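# Move green pen from blue plate to white plate

## Task

Pick up the green pen lying on the blue plate and set it down on the white plate, then release it so that no gripper is in contact with the pen at the end.

## Robot and tools

Robot: two arms, left_arm and right_arm, each ending in a two-finger gripper. The fingers point along the gripper's +z axis and close along its y axis. end_effector_position is the spot between the finger pads, roughly 1 cm short of the fingertips.

Frames: the scene frame has its origin at table height, halfway between the nominal arm bases, +x pointing out over the table, +z up, and left_arm on the +y side (camera image sides do not follow this). Calibrated bases in the scene frame: left_arm at (-0.015, +0.340, 0) with quat_wxyz (+1.000, 0, 0, -0.004); right_arm at (+0.046, -0.370, 0) with quat_wxyz (+1.000, 0, 0, +0.015). Up is +z in both base frames. Every hand pose, velocity, target and wrist-camera pose for an arm is given in that arm's own base frame; fixed cameras and the table use the scene frame. Reported poses may be wrong by up to a few centimetres, worse when the arm reaches far.

Row format (shared by the tools): one flat list of 16 numbers covering both arms, even when only one moves: left x, y, z (metres), qw, qx, qy, qz (unit quaternion, w first), opening; then the right arm's 8 in the same order. Positions and quaternions are absolute targets in that arm's base frame. Opening runs from -1 (closed) to +1 (fully open, 0.093 m).

execute_actions: actions is a list of actions; each action is a table of up to 15 rows, one row per 1/30 s step, and a short table repeats its final row until 15 steps pass. An action is rejected for both arms if any target lies over 0.6 m from that gripper's current position along any of its axes; a malformed action, or a first action failing that test against the latest reported state, rejects the whole call. An empty actions list just returns state and images. cameras picks images: omitted, null or ["all"] gives all, [] none; an unknown name invalidates the call.

move: target is one 16-number row or a list of up to 15 rows; each gripper goes in a straight line from its Hand target toward the pose, turning the short way. No distance limit. speed is metres per second, 0.002 to 0.5 (default 0.25), one value or one per target; rotation is capped at twice that in rad/s. blend (metres, per target or one value, default 0) rounds corners in a list. opening_speed (0.2 or more per second on the -1..+1 scale) ramps the finger command. blocking=false returns after about 0.5 s while the move continues; a new move takes over from a running one. All paths finish together, last at least 0.5 s, and are cut off after 10 s. Openings in the first row are sent at the start; a later row's opening is applied only after arrival and everything comes to rest. Paths ignore obstacles and the other arm, and grippers trail and overshoot more when moving fast or with the arm nearly straight. Avoid paths passing near an arm's own base, which can flip its shoulder posture.

wait: seconds 0 to 10; the arms hold their last command and a running move keeps going. stop: brakes the running move (it needs braking distance). zoom_image: camera (cam_head_left, cam_head_right, cam_left_wrist, cam_right_wrist) and region [x0, y0, x1, y1] in pixels from the top-left corner, at most 504x504; only cameras in the latest images can be zoomed. All four cameras give 672x504 images. finished_scene: scene is the current scene's number; it ends the scene permanently.

Results: each gives per-arm end_effector_position and end_effector_quat_wxyz, Hand target (where the arm is being sent, often short of your command), Tool commands, grip_measured, Joint positions (last entry is the finger gap in metres, valid only when unobstructed), Joint velocities ("within noise" means at rest), Joint torques (offsets and noise; entries 1-3 wrap at ±28 N m). A move adds a "move:" line: done (within 10 mm and 2 degrees, at rest), off_target, moving, held or fault, plus limits such as paced (pose clipped) or held (steps withheld). done does not tell you whether anything is touched. MOTOR HOT appears at 75 °C; at 90 °C an OVER-TEMPERATURE FAULT folds that arm away for the rest of the scene.

Control behaviour: every step the command is clipped to 100 mm and 20 degrees from the measured pose. Friction and gravity can leave a gripper low, short or tilted, and tiny moves may not happen or go astray; check pose after each move and reset orientation. Reuse the same target quaternion to hold orientation rather than copying a drifted reading. For an idle arm, resend the pose it reported when it stopped, with its proper opening. Resend an unchanged opening; a 0 is a real command.

Gripping: pads meet near grip_measured -0.94; each millimetre of object width adds about 0.0208. Readings may sit up to 0.02 high. Sending about 0.24 below the width reading grips a flat rigid object at full force (roughly 50-65 N per pad); round or small items such as a pen may need a lower value. Keep sending the closing value to hold; release with a value well above the width reading. A sudden big drop in command briefly squeezes much harder.

Avoid: dropping the pen, releasing it while it moves, fast impacts, hard presses into the table or plates, contact between the arms, and knocking anything off the table. Random brief tugs on the held pen or pushes on loose objects can occur. Keep arms from long stretched holds to limit motor heat.

Each tool is called in YAML: its name, and indented under it one key for each argument.

## Session

execute_actions:
  actions: []

Scene clock: 0.00 s.
left_arm: end_effector_position=(+0.3863, +0.0433, +0.0918) grip_measured=+1.000 end_effector_quat_wxyz=(+0.582, -0.107, +0.802, +0.087) | right_arm: end_effector_position=(+0.3976, -0.0292, +0.0912) grip_measured=+1.000 end_effector_quat_wxyz=(+0.562, +0.076, +0.818, -0.095)
Joint positions: left_arm=[-0.004 1.58 0.356 0.898 -0.27 -0.075 0.093] | right_arm=[0.046 1.583 0.425 0.784 0.285 0.036 0.093]
Joint velocities: within noise
Joint torques (N m): no reading
Motor temperatures (°C): left_arm=[26 28 30 30 26 28 26] | right_arm=[27 30 26 26 26 27 27]
Heat: left arm: 30 °C; right arm: 30 °C.
Hand target: left_arm +0.3883, +0.0433, +0.0961; +0.586, -0.107, +0.798, +0.086 | right_arm +0.3991, -0.0291, +0.0945; +0.566, +0.077, +0.816, -0.094
Tool commands: left_gripper/opening=+1.0 right_gripper/opening=+1.0

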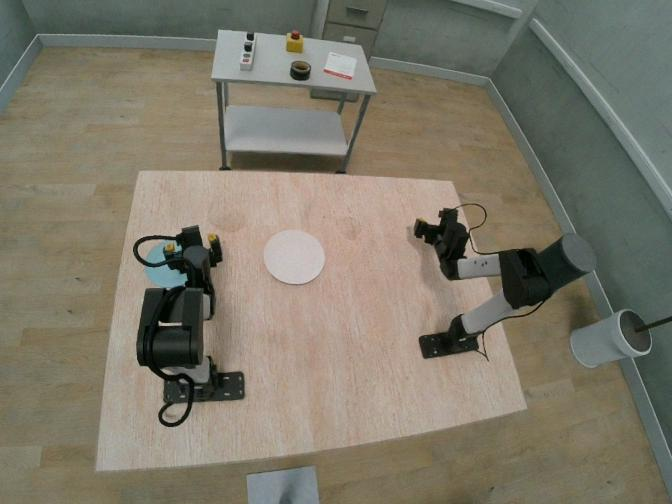

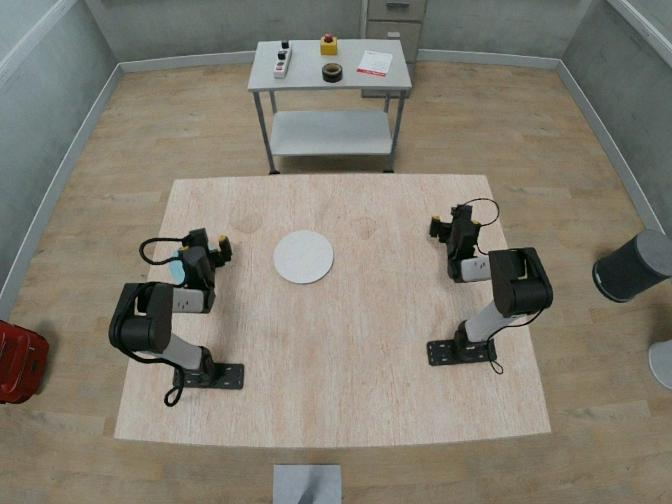

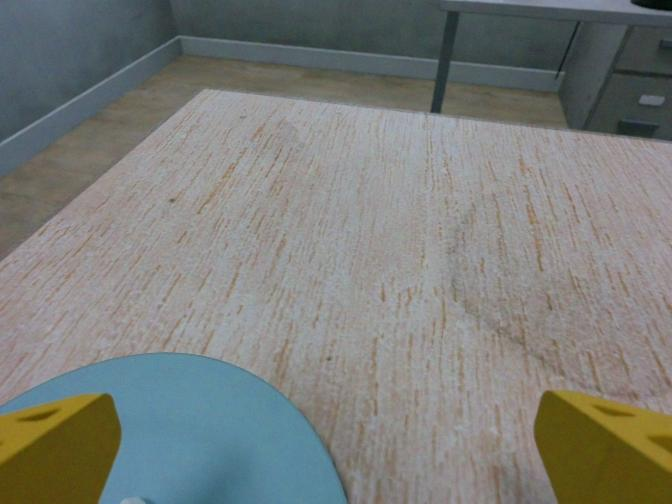

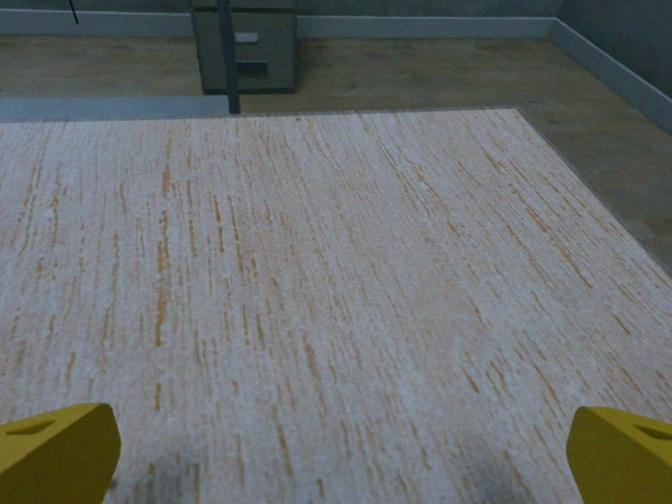

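move:
  target: [0.25,0.0,0.22,0.1,0,0.995,0,1,0.3976,-0.0292,0.0912,0.562,0.076,0.818,-0.095,1]

zoom_image:
  camera: "cam_head_right"
  region: [130, 200, 340, 350]

Scene clock: 8.57 s.
left_arm: end_effector_position=(+0.2473, +0.0038, +0.2138) grip_measured=+1.000 end_effector_quat_wxyz=(+0.100, -0.012, +0.995, +0.009) | right_arm: end_effector_position=(+0.3976, -0.0292, +0.0912) grip_measured=+1.000 end_effector_quat_wxyz=(+0.562, +0.076, +0.818, -0.095)
Joint positions: left_arm=[0.001 1.342 1.428 -1.457 -0.02 -0.021 0.093] | right_arm=[0.046 1.583 0.425 0.784 0.285 0.036 0.093]
Joint velocities: within noise
Joint torques (N m): left_arm=[0.24 -2.52 10.24 0.71 0.21 0.2] | right_arm=[0.24 -5.63 4.83 2.73 0 0.08]
Motor temperatures (°C): left_arm=[26 28 31 32 26 28 26] | right_arm=[27 31 27 29 26 27 27]
Heat: left arm: 32 °C; right arm: 31 °C.
Hand target: left_arm +0.2487, +0.0017, +0.2213; +0.102, -0.006, +0.995, +0.001 | right_arm +0.3976, -0.0292, +0.0912; +0.562, +0.076, +0.818, -0.095
Off the commanded pose: left_arm 0.008 m, 2 deg | right_arm 0.000 m, 0 deg.
move: done

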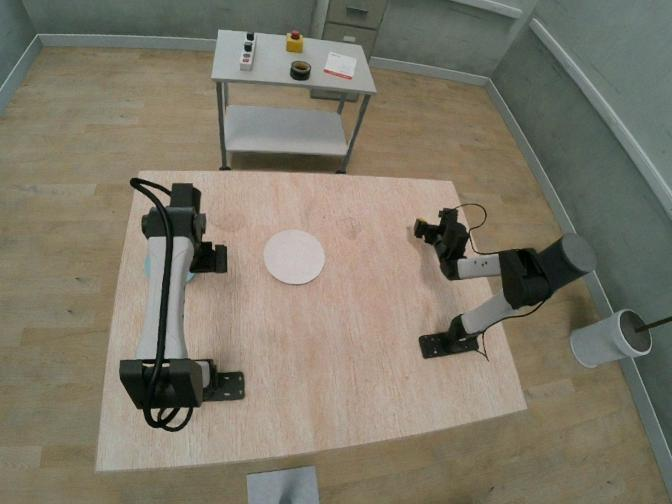

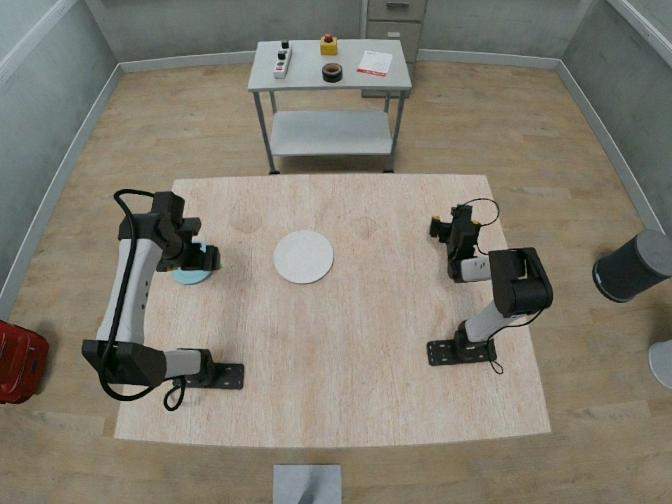

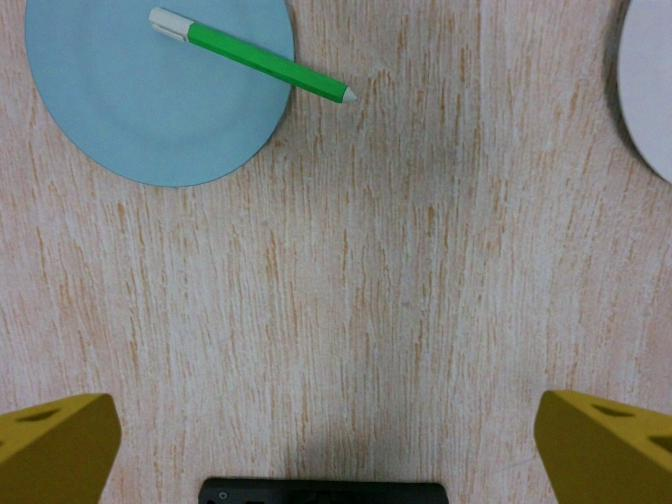

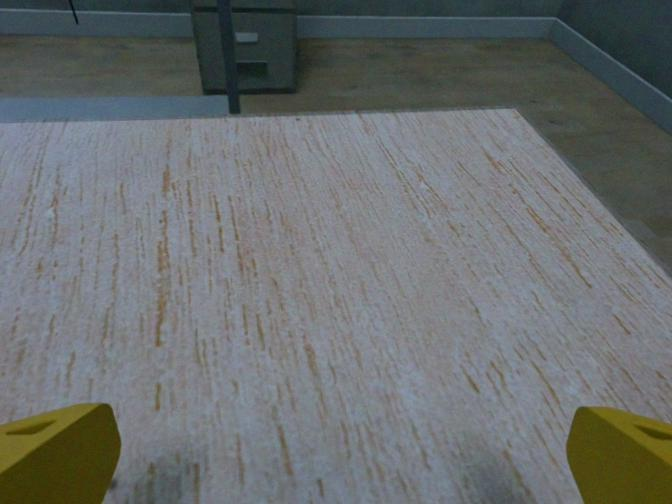

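Scaled by 2.400.

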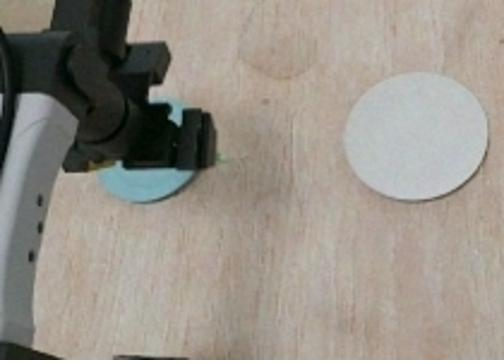

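move:
  target: [0.25,0.04,0.16,0,-0.574,0.819,0,0,0.3976,-0.0292,0.0912,0.562,0.076,0.818,-0.095,1]

zoom_image:
  camera: "cam_head_right"
  region: [130, 200, 340, 350]

Scene clock: 27.50 s.
left_arm: end_effector_position=(+0.2503, +0.0389, +0.1692) grip_measured=+0.003 end_effector_quat_wxyz=(+0.009, -0.561, +0.828, -0.001) | right_arm: end_effector_position=(+0.3976, -0.0292, +0.0912) grip_measured=+1.000 end_effector_quat_wxyz=(+0.562, +0.076, +0.818, -0.095)
Joint positions: left_arm=[0.15 1.493 1.391 -1.452 -0.006 -1.041 0.045] | right_arm=[0.046 1.583 0.425 0.784 0.285 0.036 0.093]
Joint velocities: within noise
Joint torques (N m): left_arm=[0.66 -3.59 4.59 0.68 0.15 -0.14] | right_arm=[0.24 -5.63 4.89 2.72 0.01 0.1]
Motor temperatures (°C): left_arm=[26 29 34 31 26 28 26] | right_arm=[27 32 28 33 26 27 27]
Heat: left arm: 34 °C; right arm: 33 °C.
Hand target: left_arm +0.2500, +0.0380, +0.1605; -0.003, -0.570, +0.822, -0.004 | right_arm +0.3976, -0.0292, +0.0912; +0.562, +0.076, +0.818, -0.095
Off the commanded pose: left_arm 0.009 m, 2 deg | right_arm 0.000 m, 0 deg.
move: done

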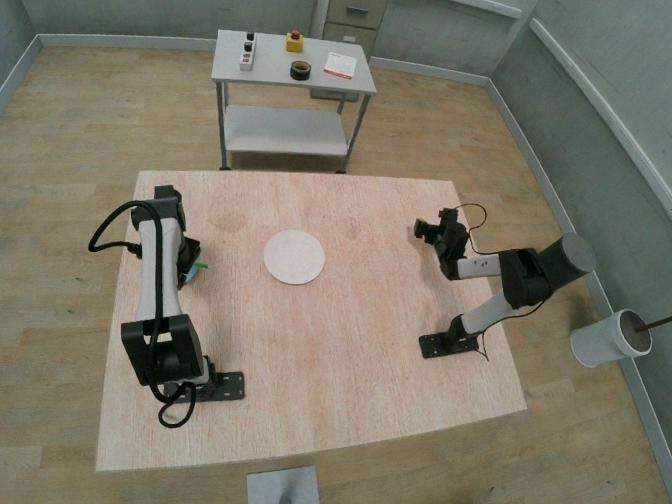

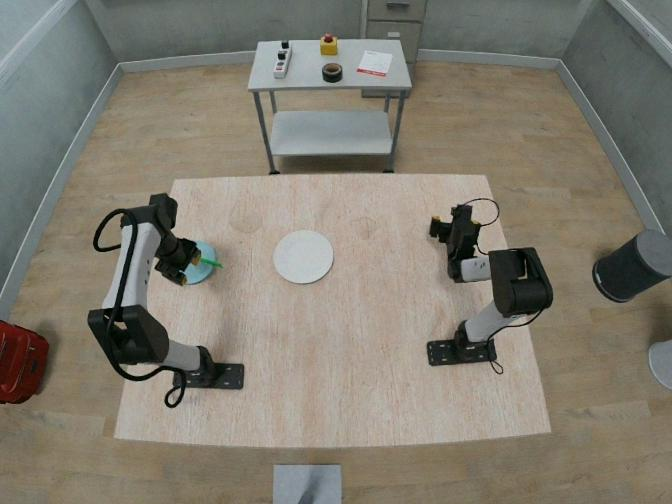

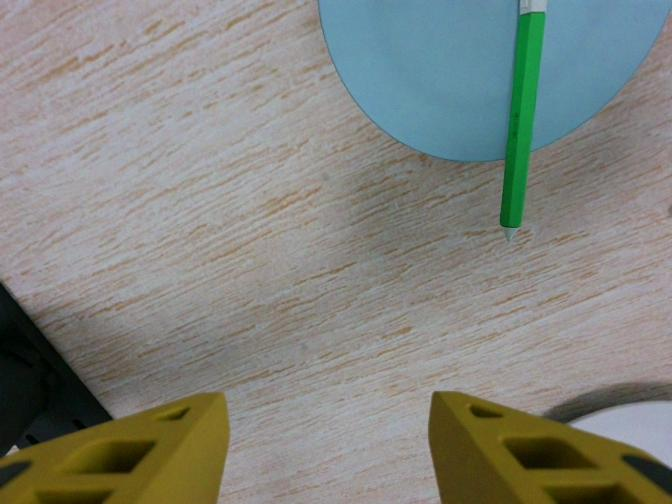

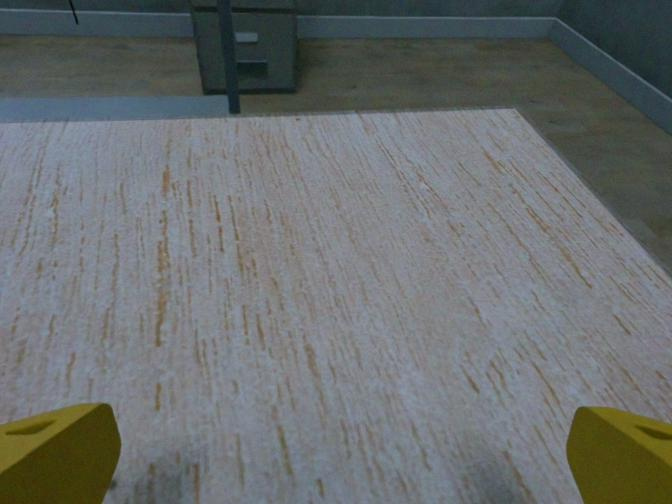

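Scaled by 2.400.

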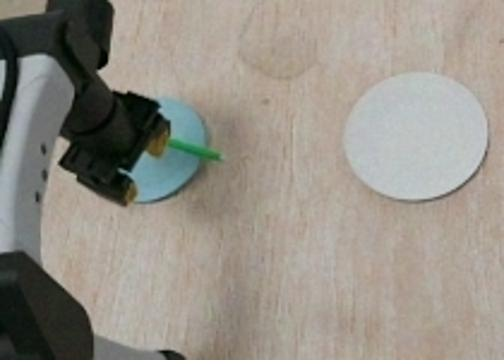

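move:
  target: [0.315,0.016,0.16,0,-0.53,0.848,0,0,0.3976,-0.0292,0.0912,0.562,0.076,0.818,-0.095,1]

zoom_image:
  camera: "cam_head_right"
  region: [130, 200, 340, 350]

Scene clock: 39.97 s.
left_arm: end_effector_position=(+0.3069, +0.0180, +0.1544) grip_measured=+0.003 end_effector_quat_wxyz=(-0.007, -0.526, +0.851, +0.007) | right_arm: end_effector_position=(+0.3976, -0.0292, +0.0912) grip_measured=+1.000 end_effector_quat_wxyz=(+0.562, +0.076, +0.818, -0.095)
Joint positions: left_arm=[0.055 1.726 1.574 -1.438 -0.006 -1.052 0.045] | right_arm=[0.046 1.583 0.425 0.784 0.285 0.036 0.093]
Joint velocities: within noise
Joint torques (N m): left_arm=[-0.47 -5.11 10.09 0.34 0.02 -0.13] | right_arm=[0.24 -5.61 4.9 2.72 0.01 0.09]
Motor temperatures (°C): left_arm=[26 29 33 31 26 28 26] | right_arm=[27 32 29 34 26 27 27]
Heat: left arm: 33 °C; right arm: 34 °C.
Hand target: left_arm +0.3147, +0.0161, +0.1599; +0.000, -0.530, +0.848, +0.000 | right_arm +0.3976, -0.0292, +0.0912; +0.562, +0.076, +0.818, -0.095
Off the commanded pose: left_arm 0.010 m, 1 deg | right_arm 0.000 m, 0 deg.
move: done

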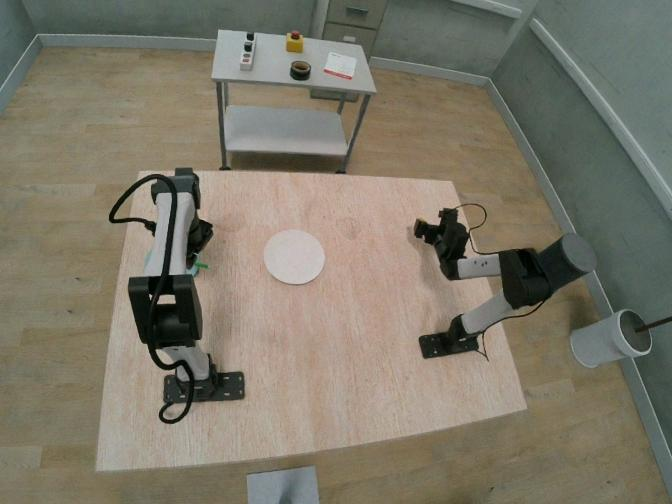

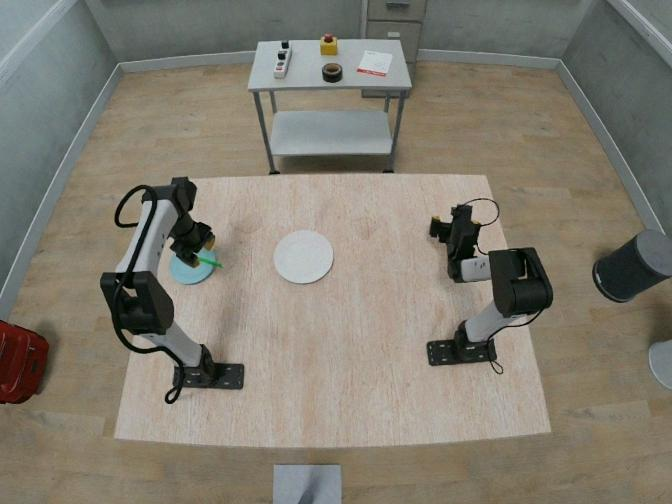

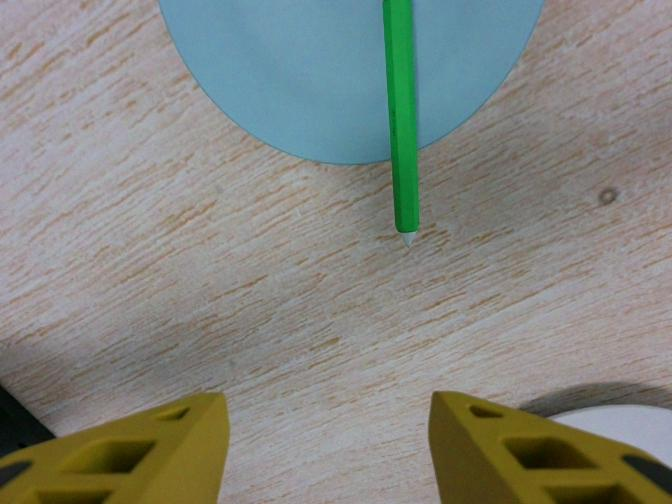

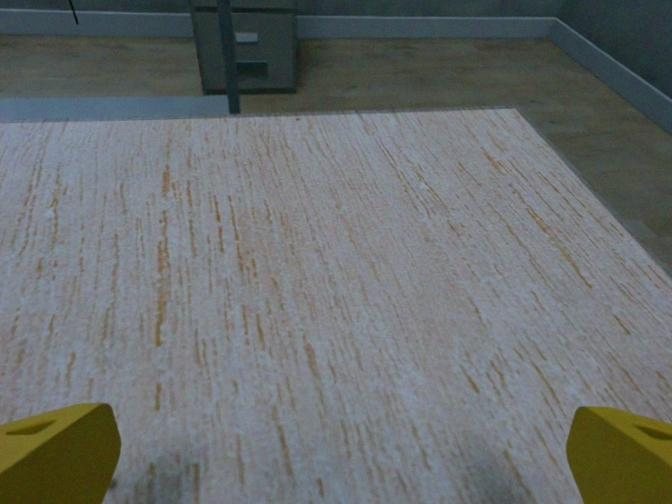

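Scaled by 2.400.

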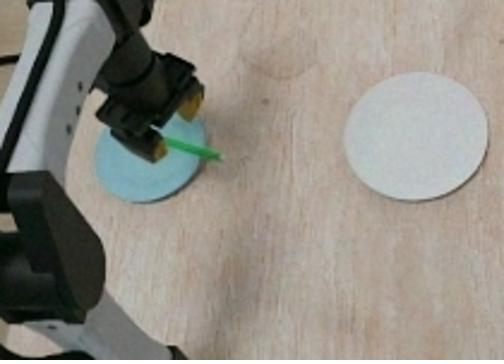

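move:
  target: [0.35,0.042,0.10,0,-0.545,0.839,0,0,0.3976,-0.0292,0.0912,0.562,0.076,0.818,-0.095,1]

zoom_image:
  camera: "cam_head_right"
  region: [130, 200, 340, 350]

Scene clock: 55.10 s.
left_arm: end_effector_position=(+0.3512, +0.0412, +0.1087) grip_measured=+0.003 end_effector_quat_wxyz=(+0.008, -0.550, +0.835, +0.000) | right_arm: end_effector_position=(+0.3976, -0.0292, +0.0912) grip_measured=+1.000 end_effector_quat_wxyz=(+0.562, +0.076, +0.818, -0.095)
Joint positions: left_arm=[0.114 1.872 1.574 -1.259 -0.006 -1.052 0.045] | right_arm=[0.046 1.583 0.425 0.784 0.285 0.036 0.093]
Joint velocities: within noise
Joint torques (N m): left_arm=[0.47 -6.56 5.04 0.67 0.03 0.19] | right_arm=[0.27 -5.63 4.92 2.73 0.01 0.08]
Motor temperatures (°C): left_arm=[26 30 36 30 26 28 26] | right_arm=[27 33 29 35 26 27 27]
Heat: left arm: 36 °C; right arm: 35 °C.
Hand target: left_arm +0.3500, +0.0419, +0.1001; +0.000, -0.547, +0.837, +0.000 | right_arm +0.3976, -0.0292, +0.0912; +0.562, +0.076, +0.818, -0.095
Off the commanded pose: left_arm 0.009 m, 1 deg | right_arm 0.000 m, 0 deg.
move: done

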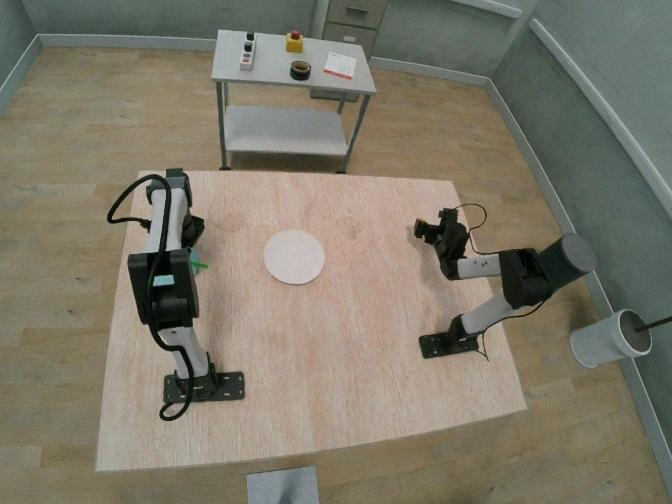

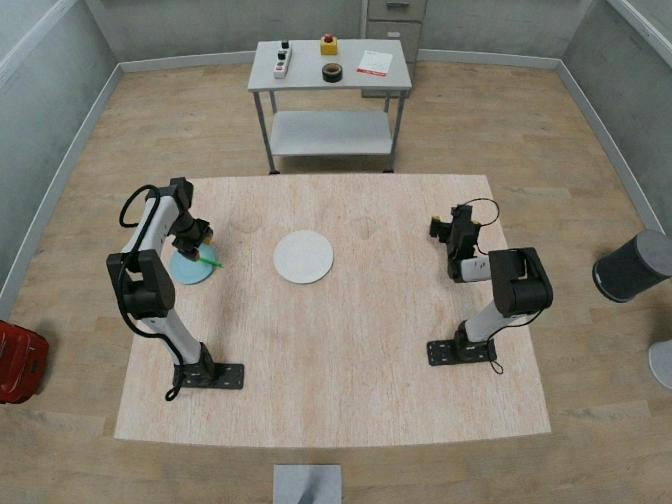

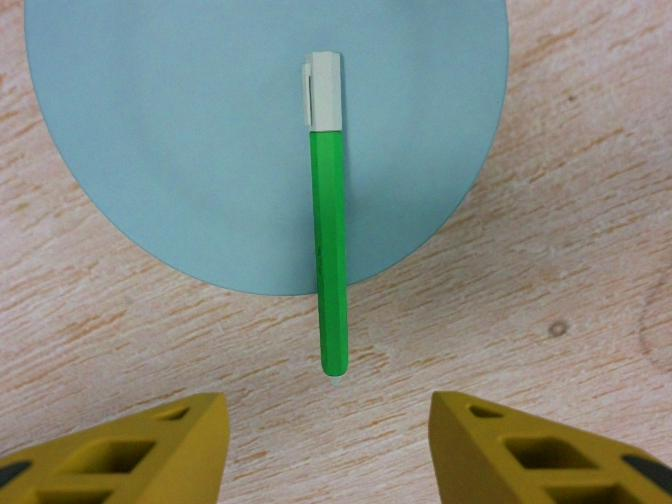

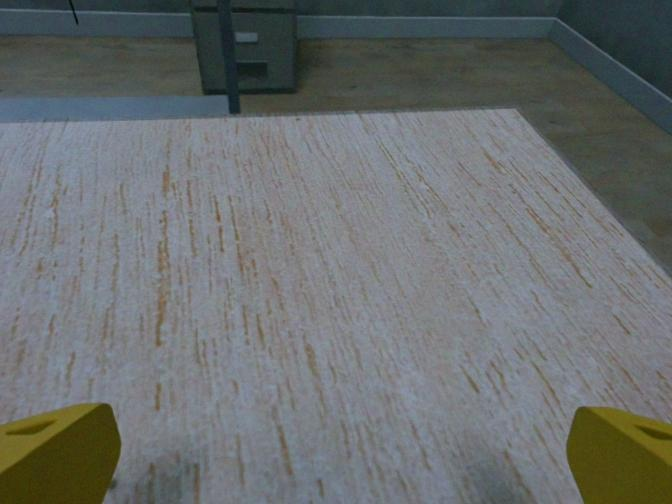

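Scaled by 2.400.

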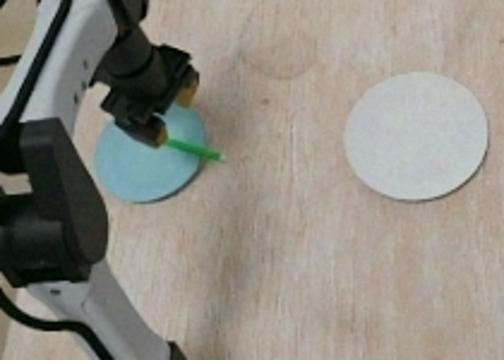

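move:
  target: [0.369,0.088,0.05,0,-0.574,0.819,0,0,0.3976,-0.0292,0.0912,0.562,0.076,0.818,-0.095,1]

zoom_image:
  camera: "cam_head_right"
  region: [130, 200, 340, 350]

Scene clock: 65.10 s.
left_arm: end_effector_position=(+0.3697, +0.0893, +0.0580) grip_measured=+0.003 end_effector_quat_wxyz=(+0.006, -0.582, +0.813, +0.001) | right_arm: end_effector_position=(+0.3976, -0.0292, +0.0912) grip_measured=+1.000 end_effector_quat_wxyz=(+0.562, +0.076, +0.818, -0.095)
Joint positions: left_arm=[0.234 2.005 1.555 -1.11 -0.006 -1.007 0.045] | right_arm=[0.046 1.583 0.425 0.784 0.285 0.036 0.093]
Joint velocities: within noise
Joint torques (N m): left_arm=[-0.1 -7.34 5.44 0.65 0.04 0.19] | right_arm=[0.2 -5.57 4.85 2.72 0 0.09]
Motor temperatures (°C): left_arm=[26 30 35 30 26 28 26] | right_arm=[27 33 29 36 26 27 27]
Heat: left arm: 35 °C; right arm: 36 °C.
Hand target: left_arm +0.3691, +0.0878, +0.0502; +0.000, -0.576, +0.818, -0.001 | right_arm +0.3976, -0.0292, +0.0912; +0.562, +0.076, +0.818, -0.095
Off the commanded pose: left_arm 0.008 m, 1 deg | right_arm 0.000 m, 0 deg.
move: done

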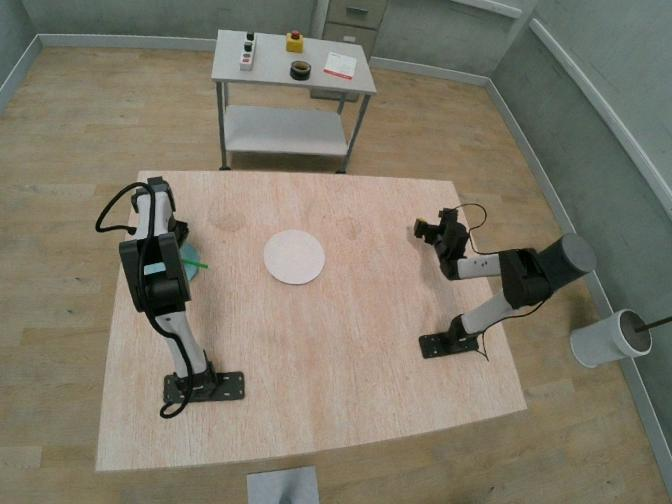

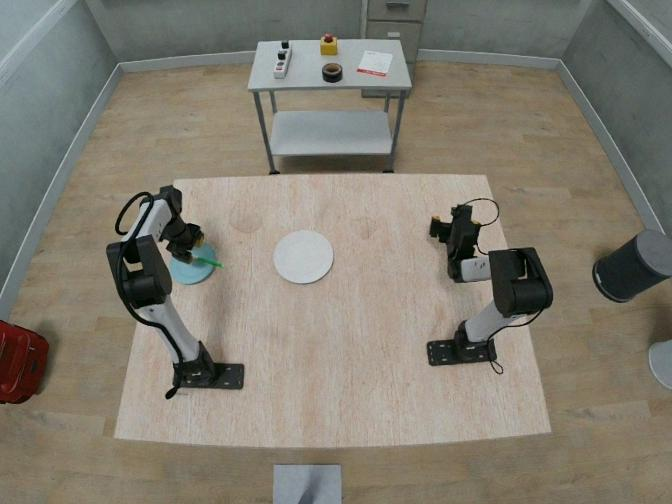

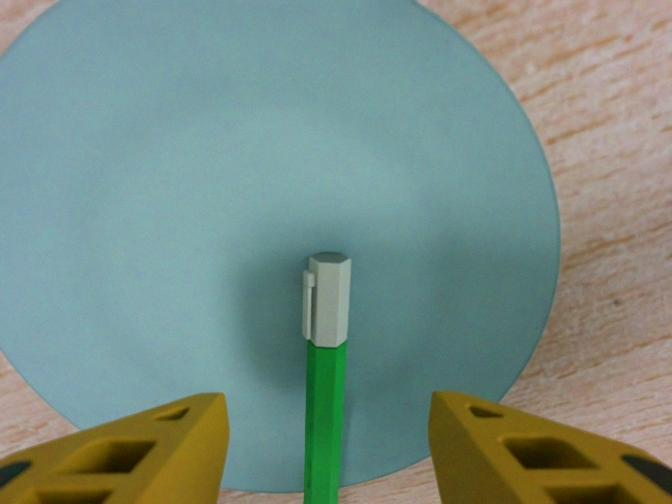

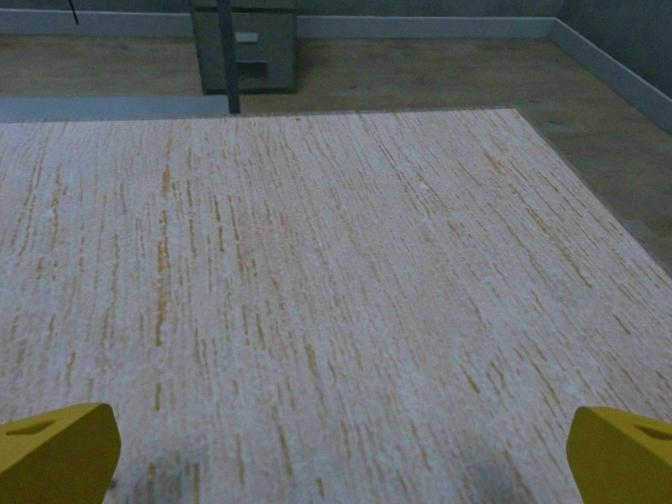

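Scaled by 2.400.

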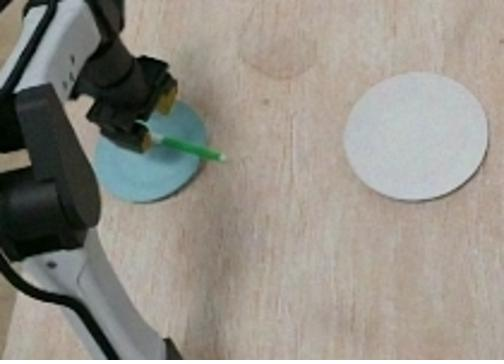

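move:
  target: [0.369,0.086,0.015,0,-0.574,0.819,0,0,0.3976,-0.0292,0.0912,0.562,0.076,0.818,-0.095,1]
  speed: 0.08

zoom_image:
  camera: "cam_head_right"
  region: [150, 220, 240, 290]

Scene clock: 77.23 s.
left_arm: end_effector_position=(+0.3722, +0.0899, +0.0258) grip_measured=+0.003 end_effector_quat_wxyz=(+0.010, -0.582, +0.813, -0.001) | right_arm: end_effector_position=(+0.3976, -0.0292, +0.0912) grip_measured=+1.000 end_effector_quat_wxyz=(+0.562, +0.076, +0.818, -0.095)
Joint positions: left_arm=[0.234 2.04 1.474 -0.986 -0.006 -1.007 0.045] | right_arm=[0.046 1.583 0.425 0.784 0.285 0.036 0.093]
Joint velocities: within noise
Joint torques (N m): left_arm=[-0.54 -7.21 4.62 0.66 0.02 0.18] | right_arm=[0.25 -5.61 4.9 2.72 0 0.09]
Motor temperatures (°C): left_arm=[26 32 34 30 26 28 26] | right_arm=[27 33 29 37 26 27 27]
Heat: left arm: 34 °C; right arm: 37 °C.
Hand target: left_arm +0.3687, +0.0860, +0.0152; +0.000, -0.574, +0.819, +0.000 | right_arm +0.3976, -0.0292, +0.0912; +0.562, +0.076, +0.818, -0.095
Off the commanded pose: left_arm 0.012 m, 2 deg | right_arm 0.000 m, 0 deg.
move: off_target (left_arm)

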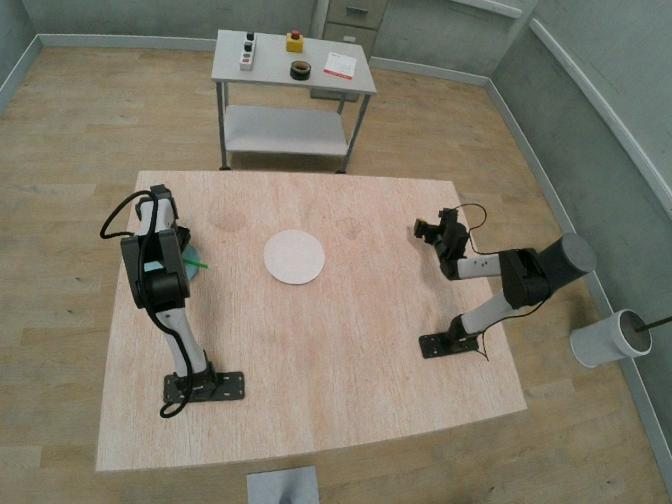

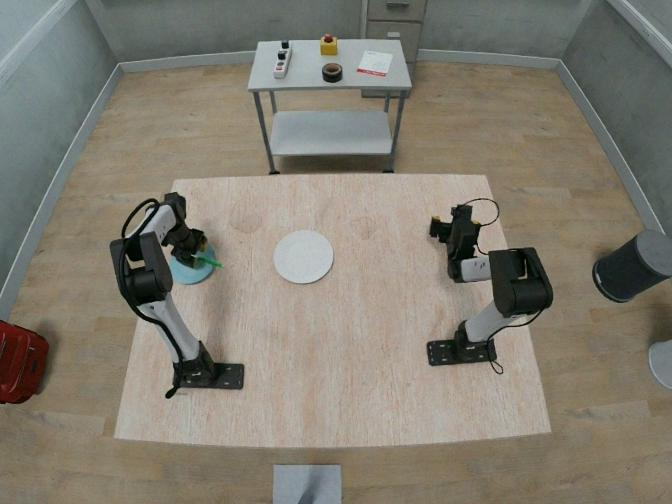

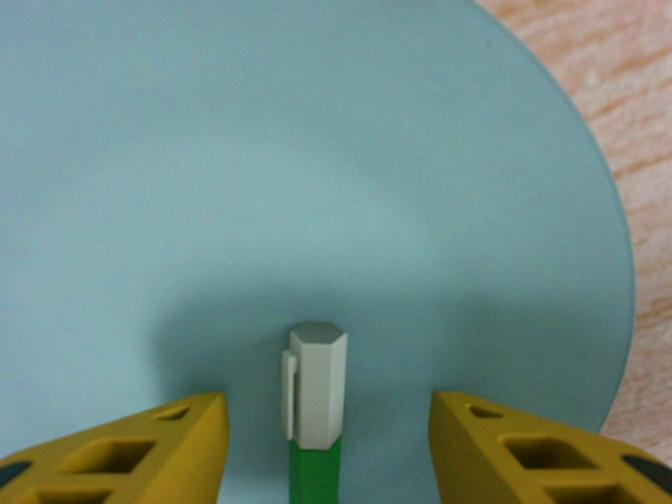

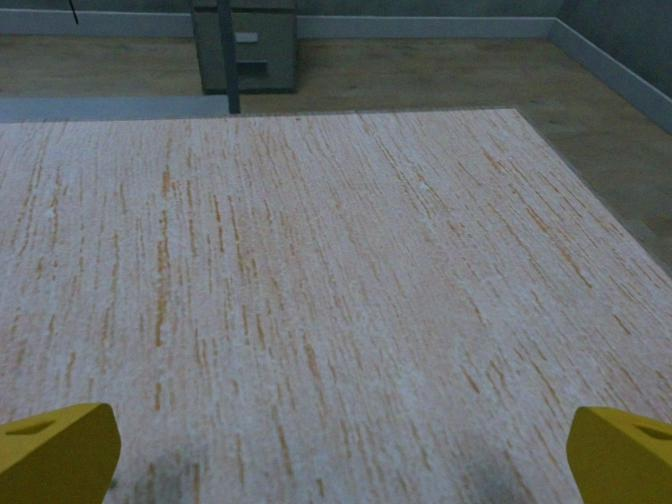

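Scaled by 5.600.

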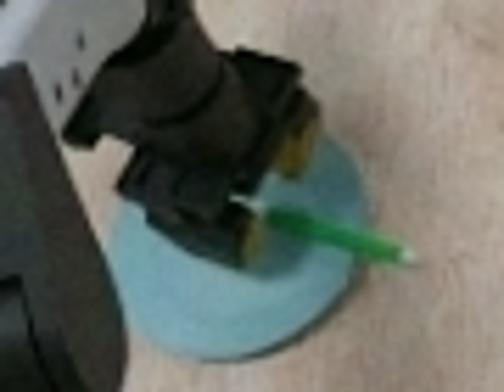

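move:
  target: [0.362,0.077,0.008,0,-0.574,0.819,0,0,0.3976,-0.0292,0.0912,0.562,0.076,0.818,-0.095,1]
  speed: 0.08

zoom_image:
  camera: "cam_head_right"
  region: [150, 220, 240, 290]

Scene clock: 85.07 s.
left_arm: end_effector_position=(+0.3687, +0.0878, +0.0199) grip_measured=+0.002 end_effector_quat_wxyz=(+0.015, -0.578, +0.816, +0.003) | right_arm: end_effector_position=(+0.3976, -0.0292, +0.0912) grip_measured=+1.000 end_effector_quat_wxyz=(+0.562, +0.076, +0.818, -0.095)
Joint positions: left_arm=[0.226 2.028 1.431 -0.949 -0.017 -1.007 0.045] | right_arm=[0.046 1.583 0.425 0.784 0.285 0.036 0.093]
Joint velocities: within noise
Joint torques (N m): left_arm=[-1.52 -7.83 2.93 0.73 0.01 -0.03] | right_arm=[0.25 -5.61 4.89 2.72 0 0.09]
Motor temperatures (°C): left_arm=[26 33 34 30 26 28 26] | right_arm=[27 33 29 37 26 27 27]
Heat: left arm: 34 °C; right arm: 37 °C.
Hand target: left_arm +0.3613, +0.0791, +0.0085; +0.002, -0.574, +0.819, +0.005 | right_arm +0.3976, -0.0292, +0.0912; +0.562, +0.076, +0.818, -0.095
Off the commanded pose: left_arm 0.017 m, 2 deg | right_arm 0.000 m, 0 deg.
move: off_target (left_arm)

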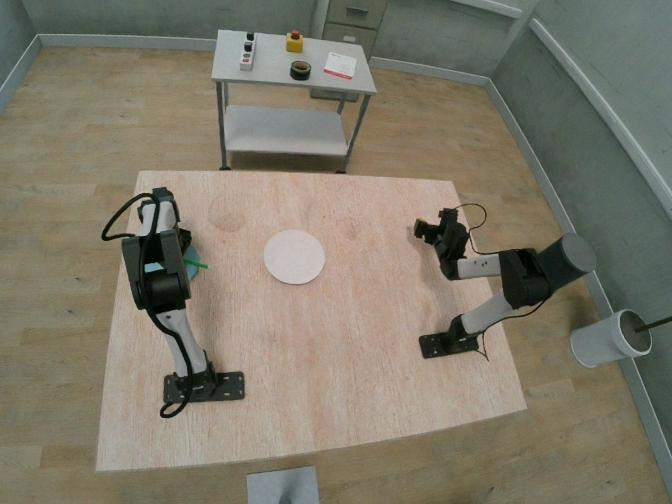

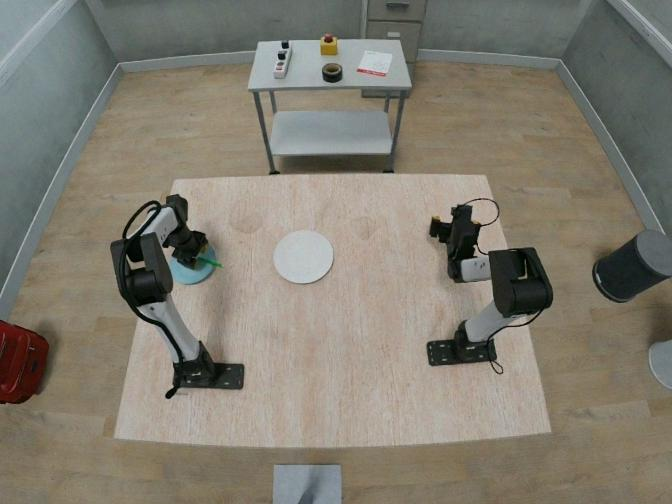

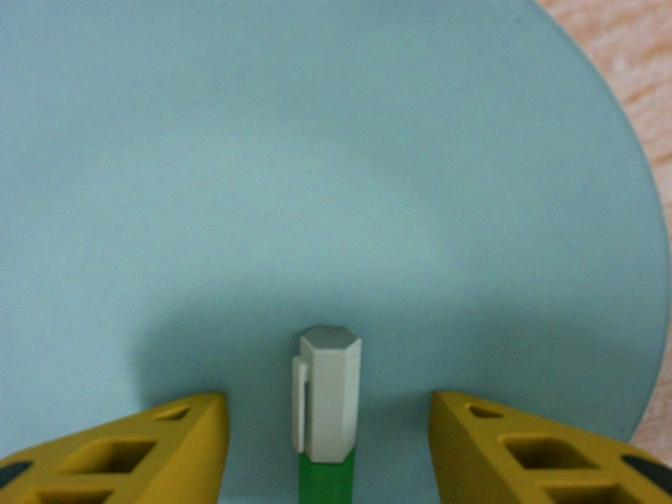

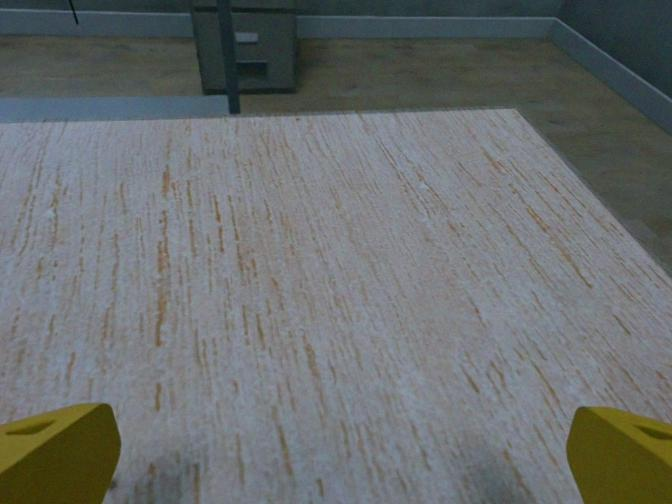

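Scaled by 5.600.

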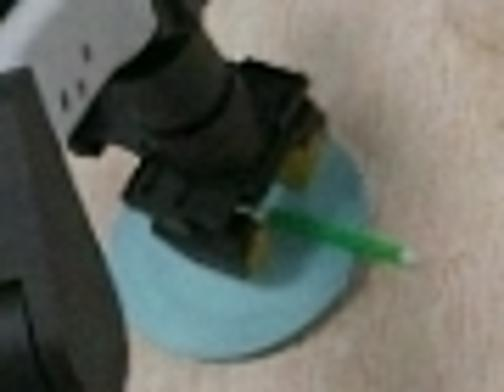

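move:
  target: [0.3640,0.082,0.010,0,-0.574,0.819,0,-1,0.3976,-0.0292,0.0912,0.562,0.076,0.818,-0.095,1]
  speed: 0.08
  opening_speed: 0.7
  cameras: ["cam_left_wrist"]

move:
  target: [0.364,0.082,0.1,0,-0.574,0.819,0,-1,0.3976,-0.0292,0.0912,0.562,0.076,0.818,-0.095,1]
  speed: 0.12

zoom_image:
  camera: "cam_head_right"
  region: [130, 200, 340, 350]

Scene clock: 93.53 s.
left_arm: end_effector_position=(+0.3712, +0.0869, +0.0199) grip_measured=-0.873 end_effector_quat_wxyz=(+0.018, -0.577, +0.816, +0.000) | right_arm: end_effector_position=(+0.3976, -0.0292, +0.0912) grip_measured=+1.000 end_effector_quat_wxyz=(+0.562, +0.076, +0.818, -0.095)
Joint positions: left_arm=[0.224 2.028 1.431 -0.94 -0.014 -1.007 0.003] | right_arm=[0.046 1.583 0.425 0.784 0.285 0.036 0.093]
Joint velocities: within noise
Joint torques (N m): left_arm=[-0.31 -7.25 4.67 0.53 0.15 0.1] | right_arm=[0.23 -5.6 4.89 2.72 -0.01 0.08]
Motor temperatures (°C): left_arm=[26 33 33 30 26 28 26] | right_arm=[27 33 30 38 26 27 27]
Heat: left arm: 33 °C; right arm: 38 °C.
Hand target: left_arm +0.3641, +0.0815, +0.0103; +0.000, -0.574, +0.819, -0.001 | right_arm +0.3976, -0.0292, +0.0912; +0.562, +0.076, +0.818, -0.095
Off the commanded pose: left_arm 0.013 m, 2 deg | right_arm 0.000 m, 0 deg.
move: off_target (left_arm)
Images, in order (width x height): cam_left_wrist 672x504.

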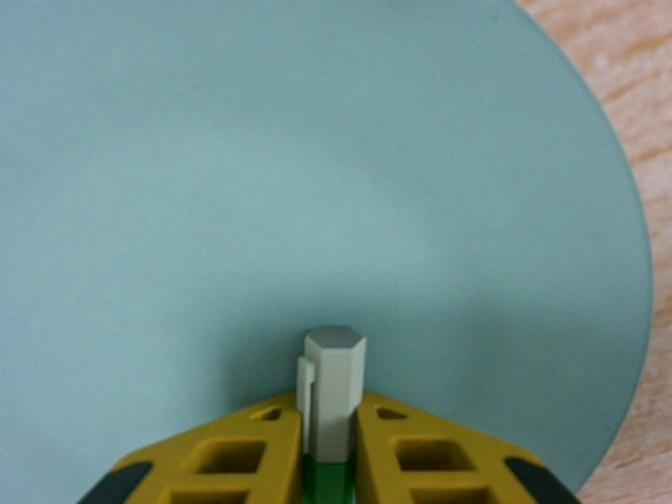

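Scene clock: 95.40 s.
left_arm: end_effector_position=(+0.3563, +0.0820, +0.0816) grip_measured=-0.882 end_effector_quat_wxyz=(-0.022, -0.577, +0.817, +0.012) | right_arm: end_effector_position=(+0.3976, -0.0292, +0.0912) grip_measured=+1.000 end_effector_quat_wxyz=(+0.562, +0.076, +0.818, -0.095)
Joint positions: left_arm=[0.224 1.99 1.626 -1.257 -0.005 -1.006 0.003] | right_arm=[0.046 1.583 0.425 0.784 0.285 0.036 0.093]
Joint velocities: within noise
Joint torques (N m): left_arm=[-0.28 -10.15 9.7 0.19 0.11 0.1] | right_arm=[0.23 -5.63 4.86 2.72 0 0.09]
Motor temperatures (°C): left_arm=[26 33 33 30 26 28 26] | right_arm=[27 33 30 38 26 27 27]
Heat: left arm: 33 °C; right arm: 38 °C.
Hand target: left_arm +0.3636, +0.0805, +0.0998; -0.002, -0.573, +0.819, -0.004 | right_arm +0.3976, -0.0292, +0.0912; +0.562, +0.076, +0.818, -0.095
Off the commanded pose: left_arm 0.020 m, 3 deg | right_arm 0.000 m, 0 deg.
move: off_target (left_arm)

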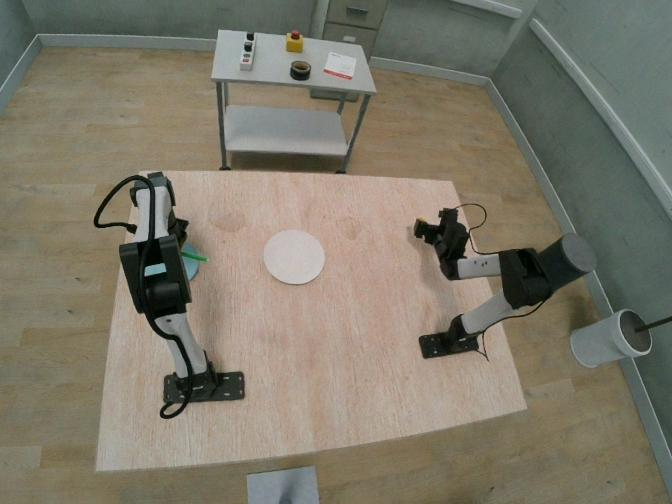

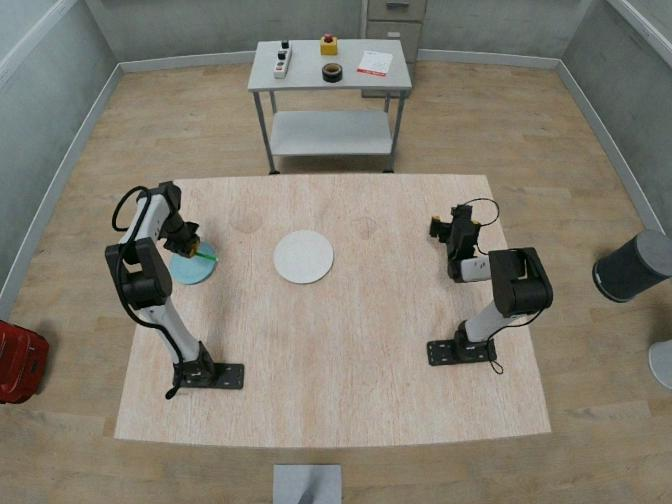

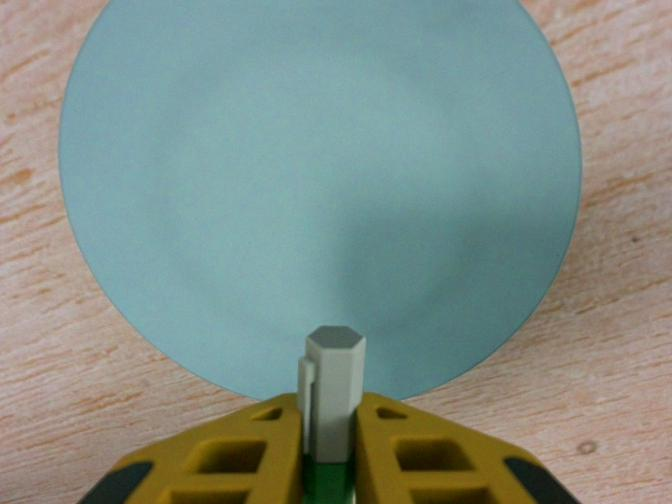

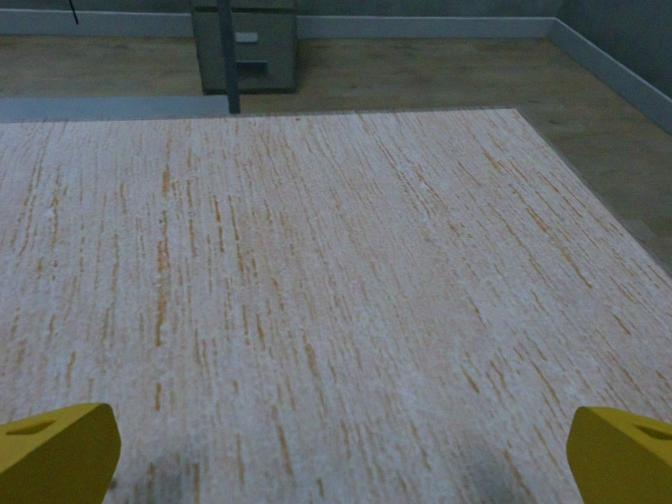

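Scaled by 2.400.

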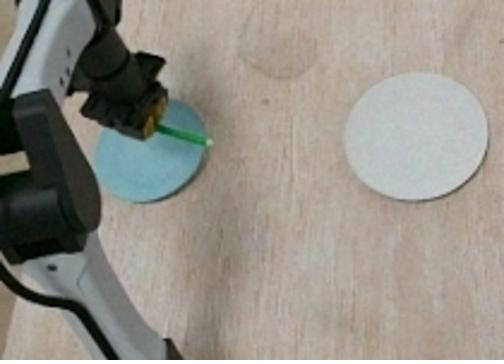

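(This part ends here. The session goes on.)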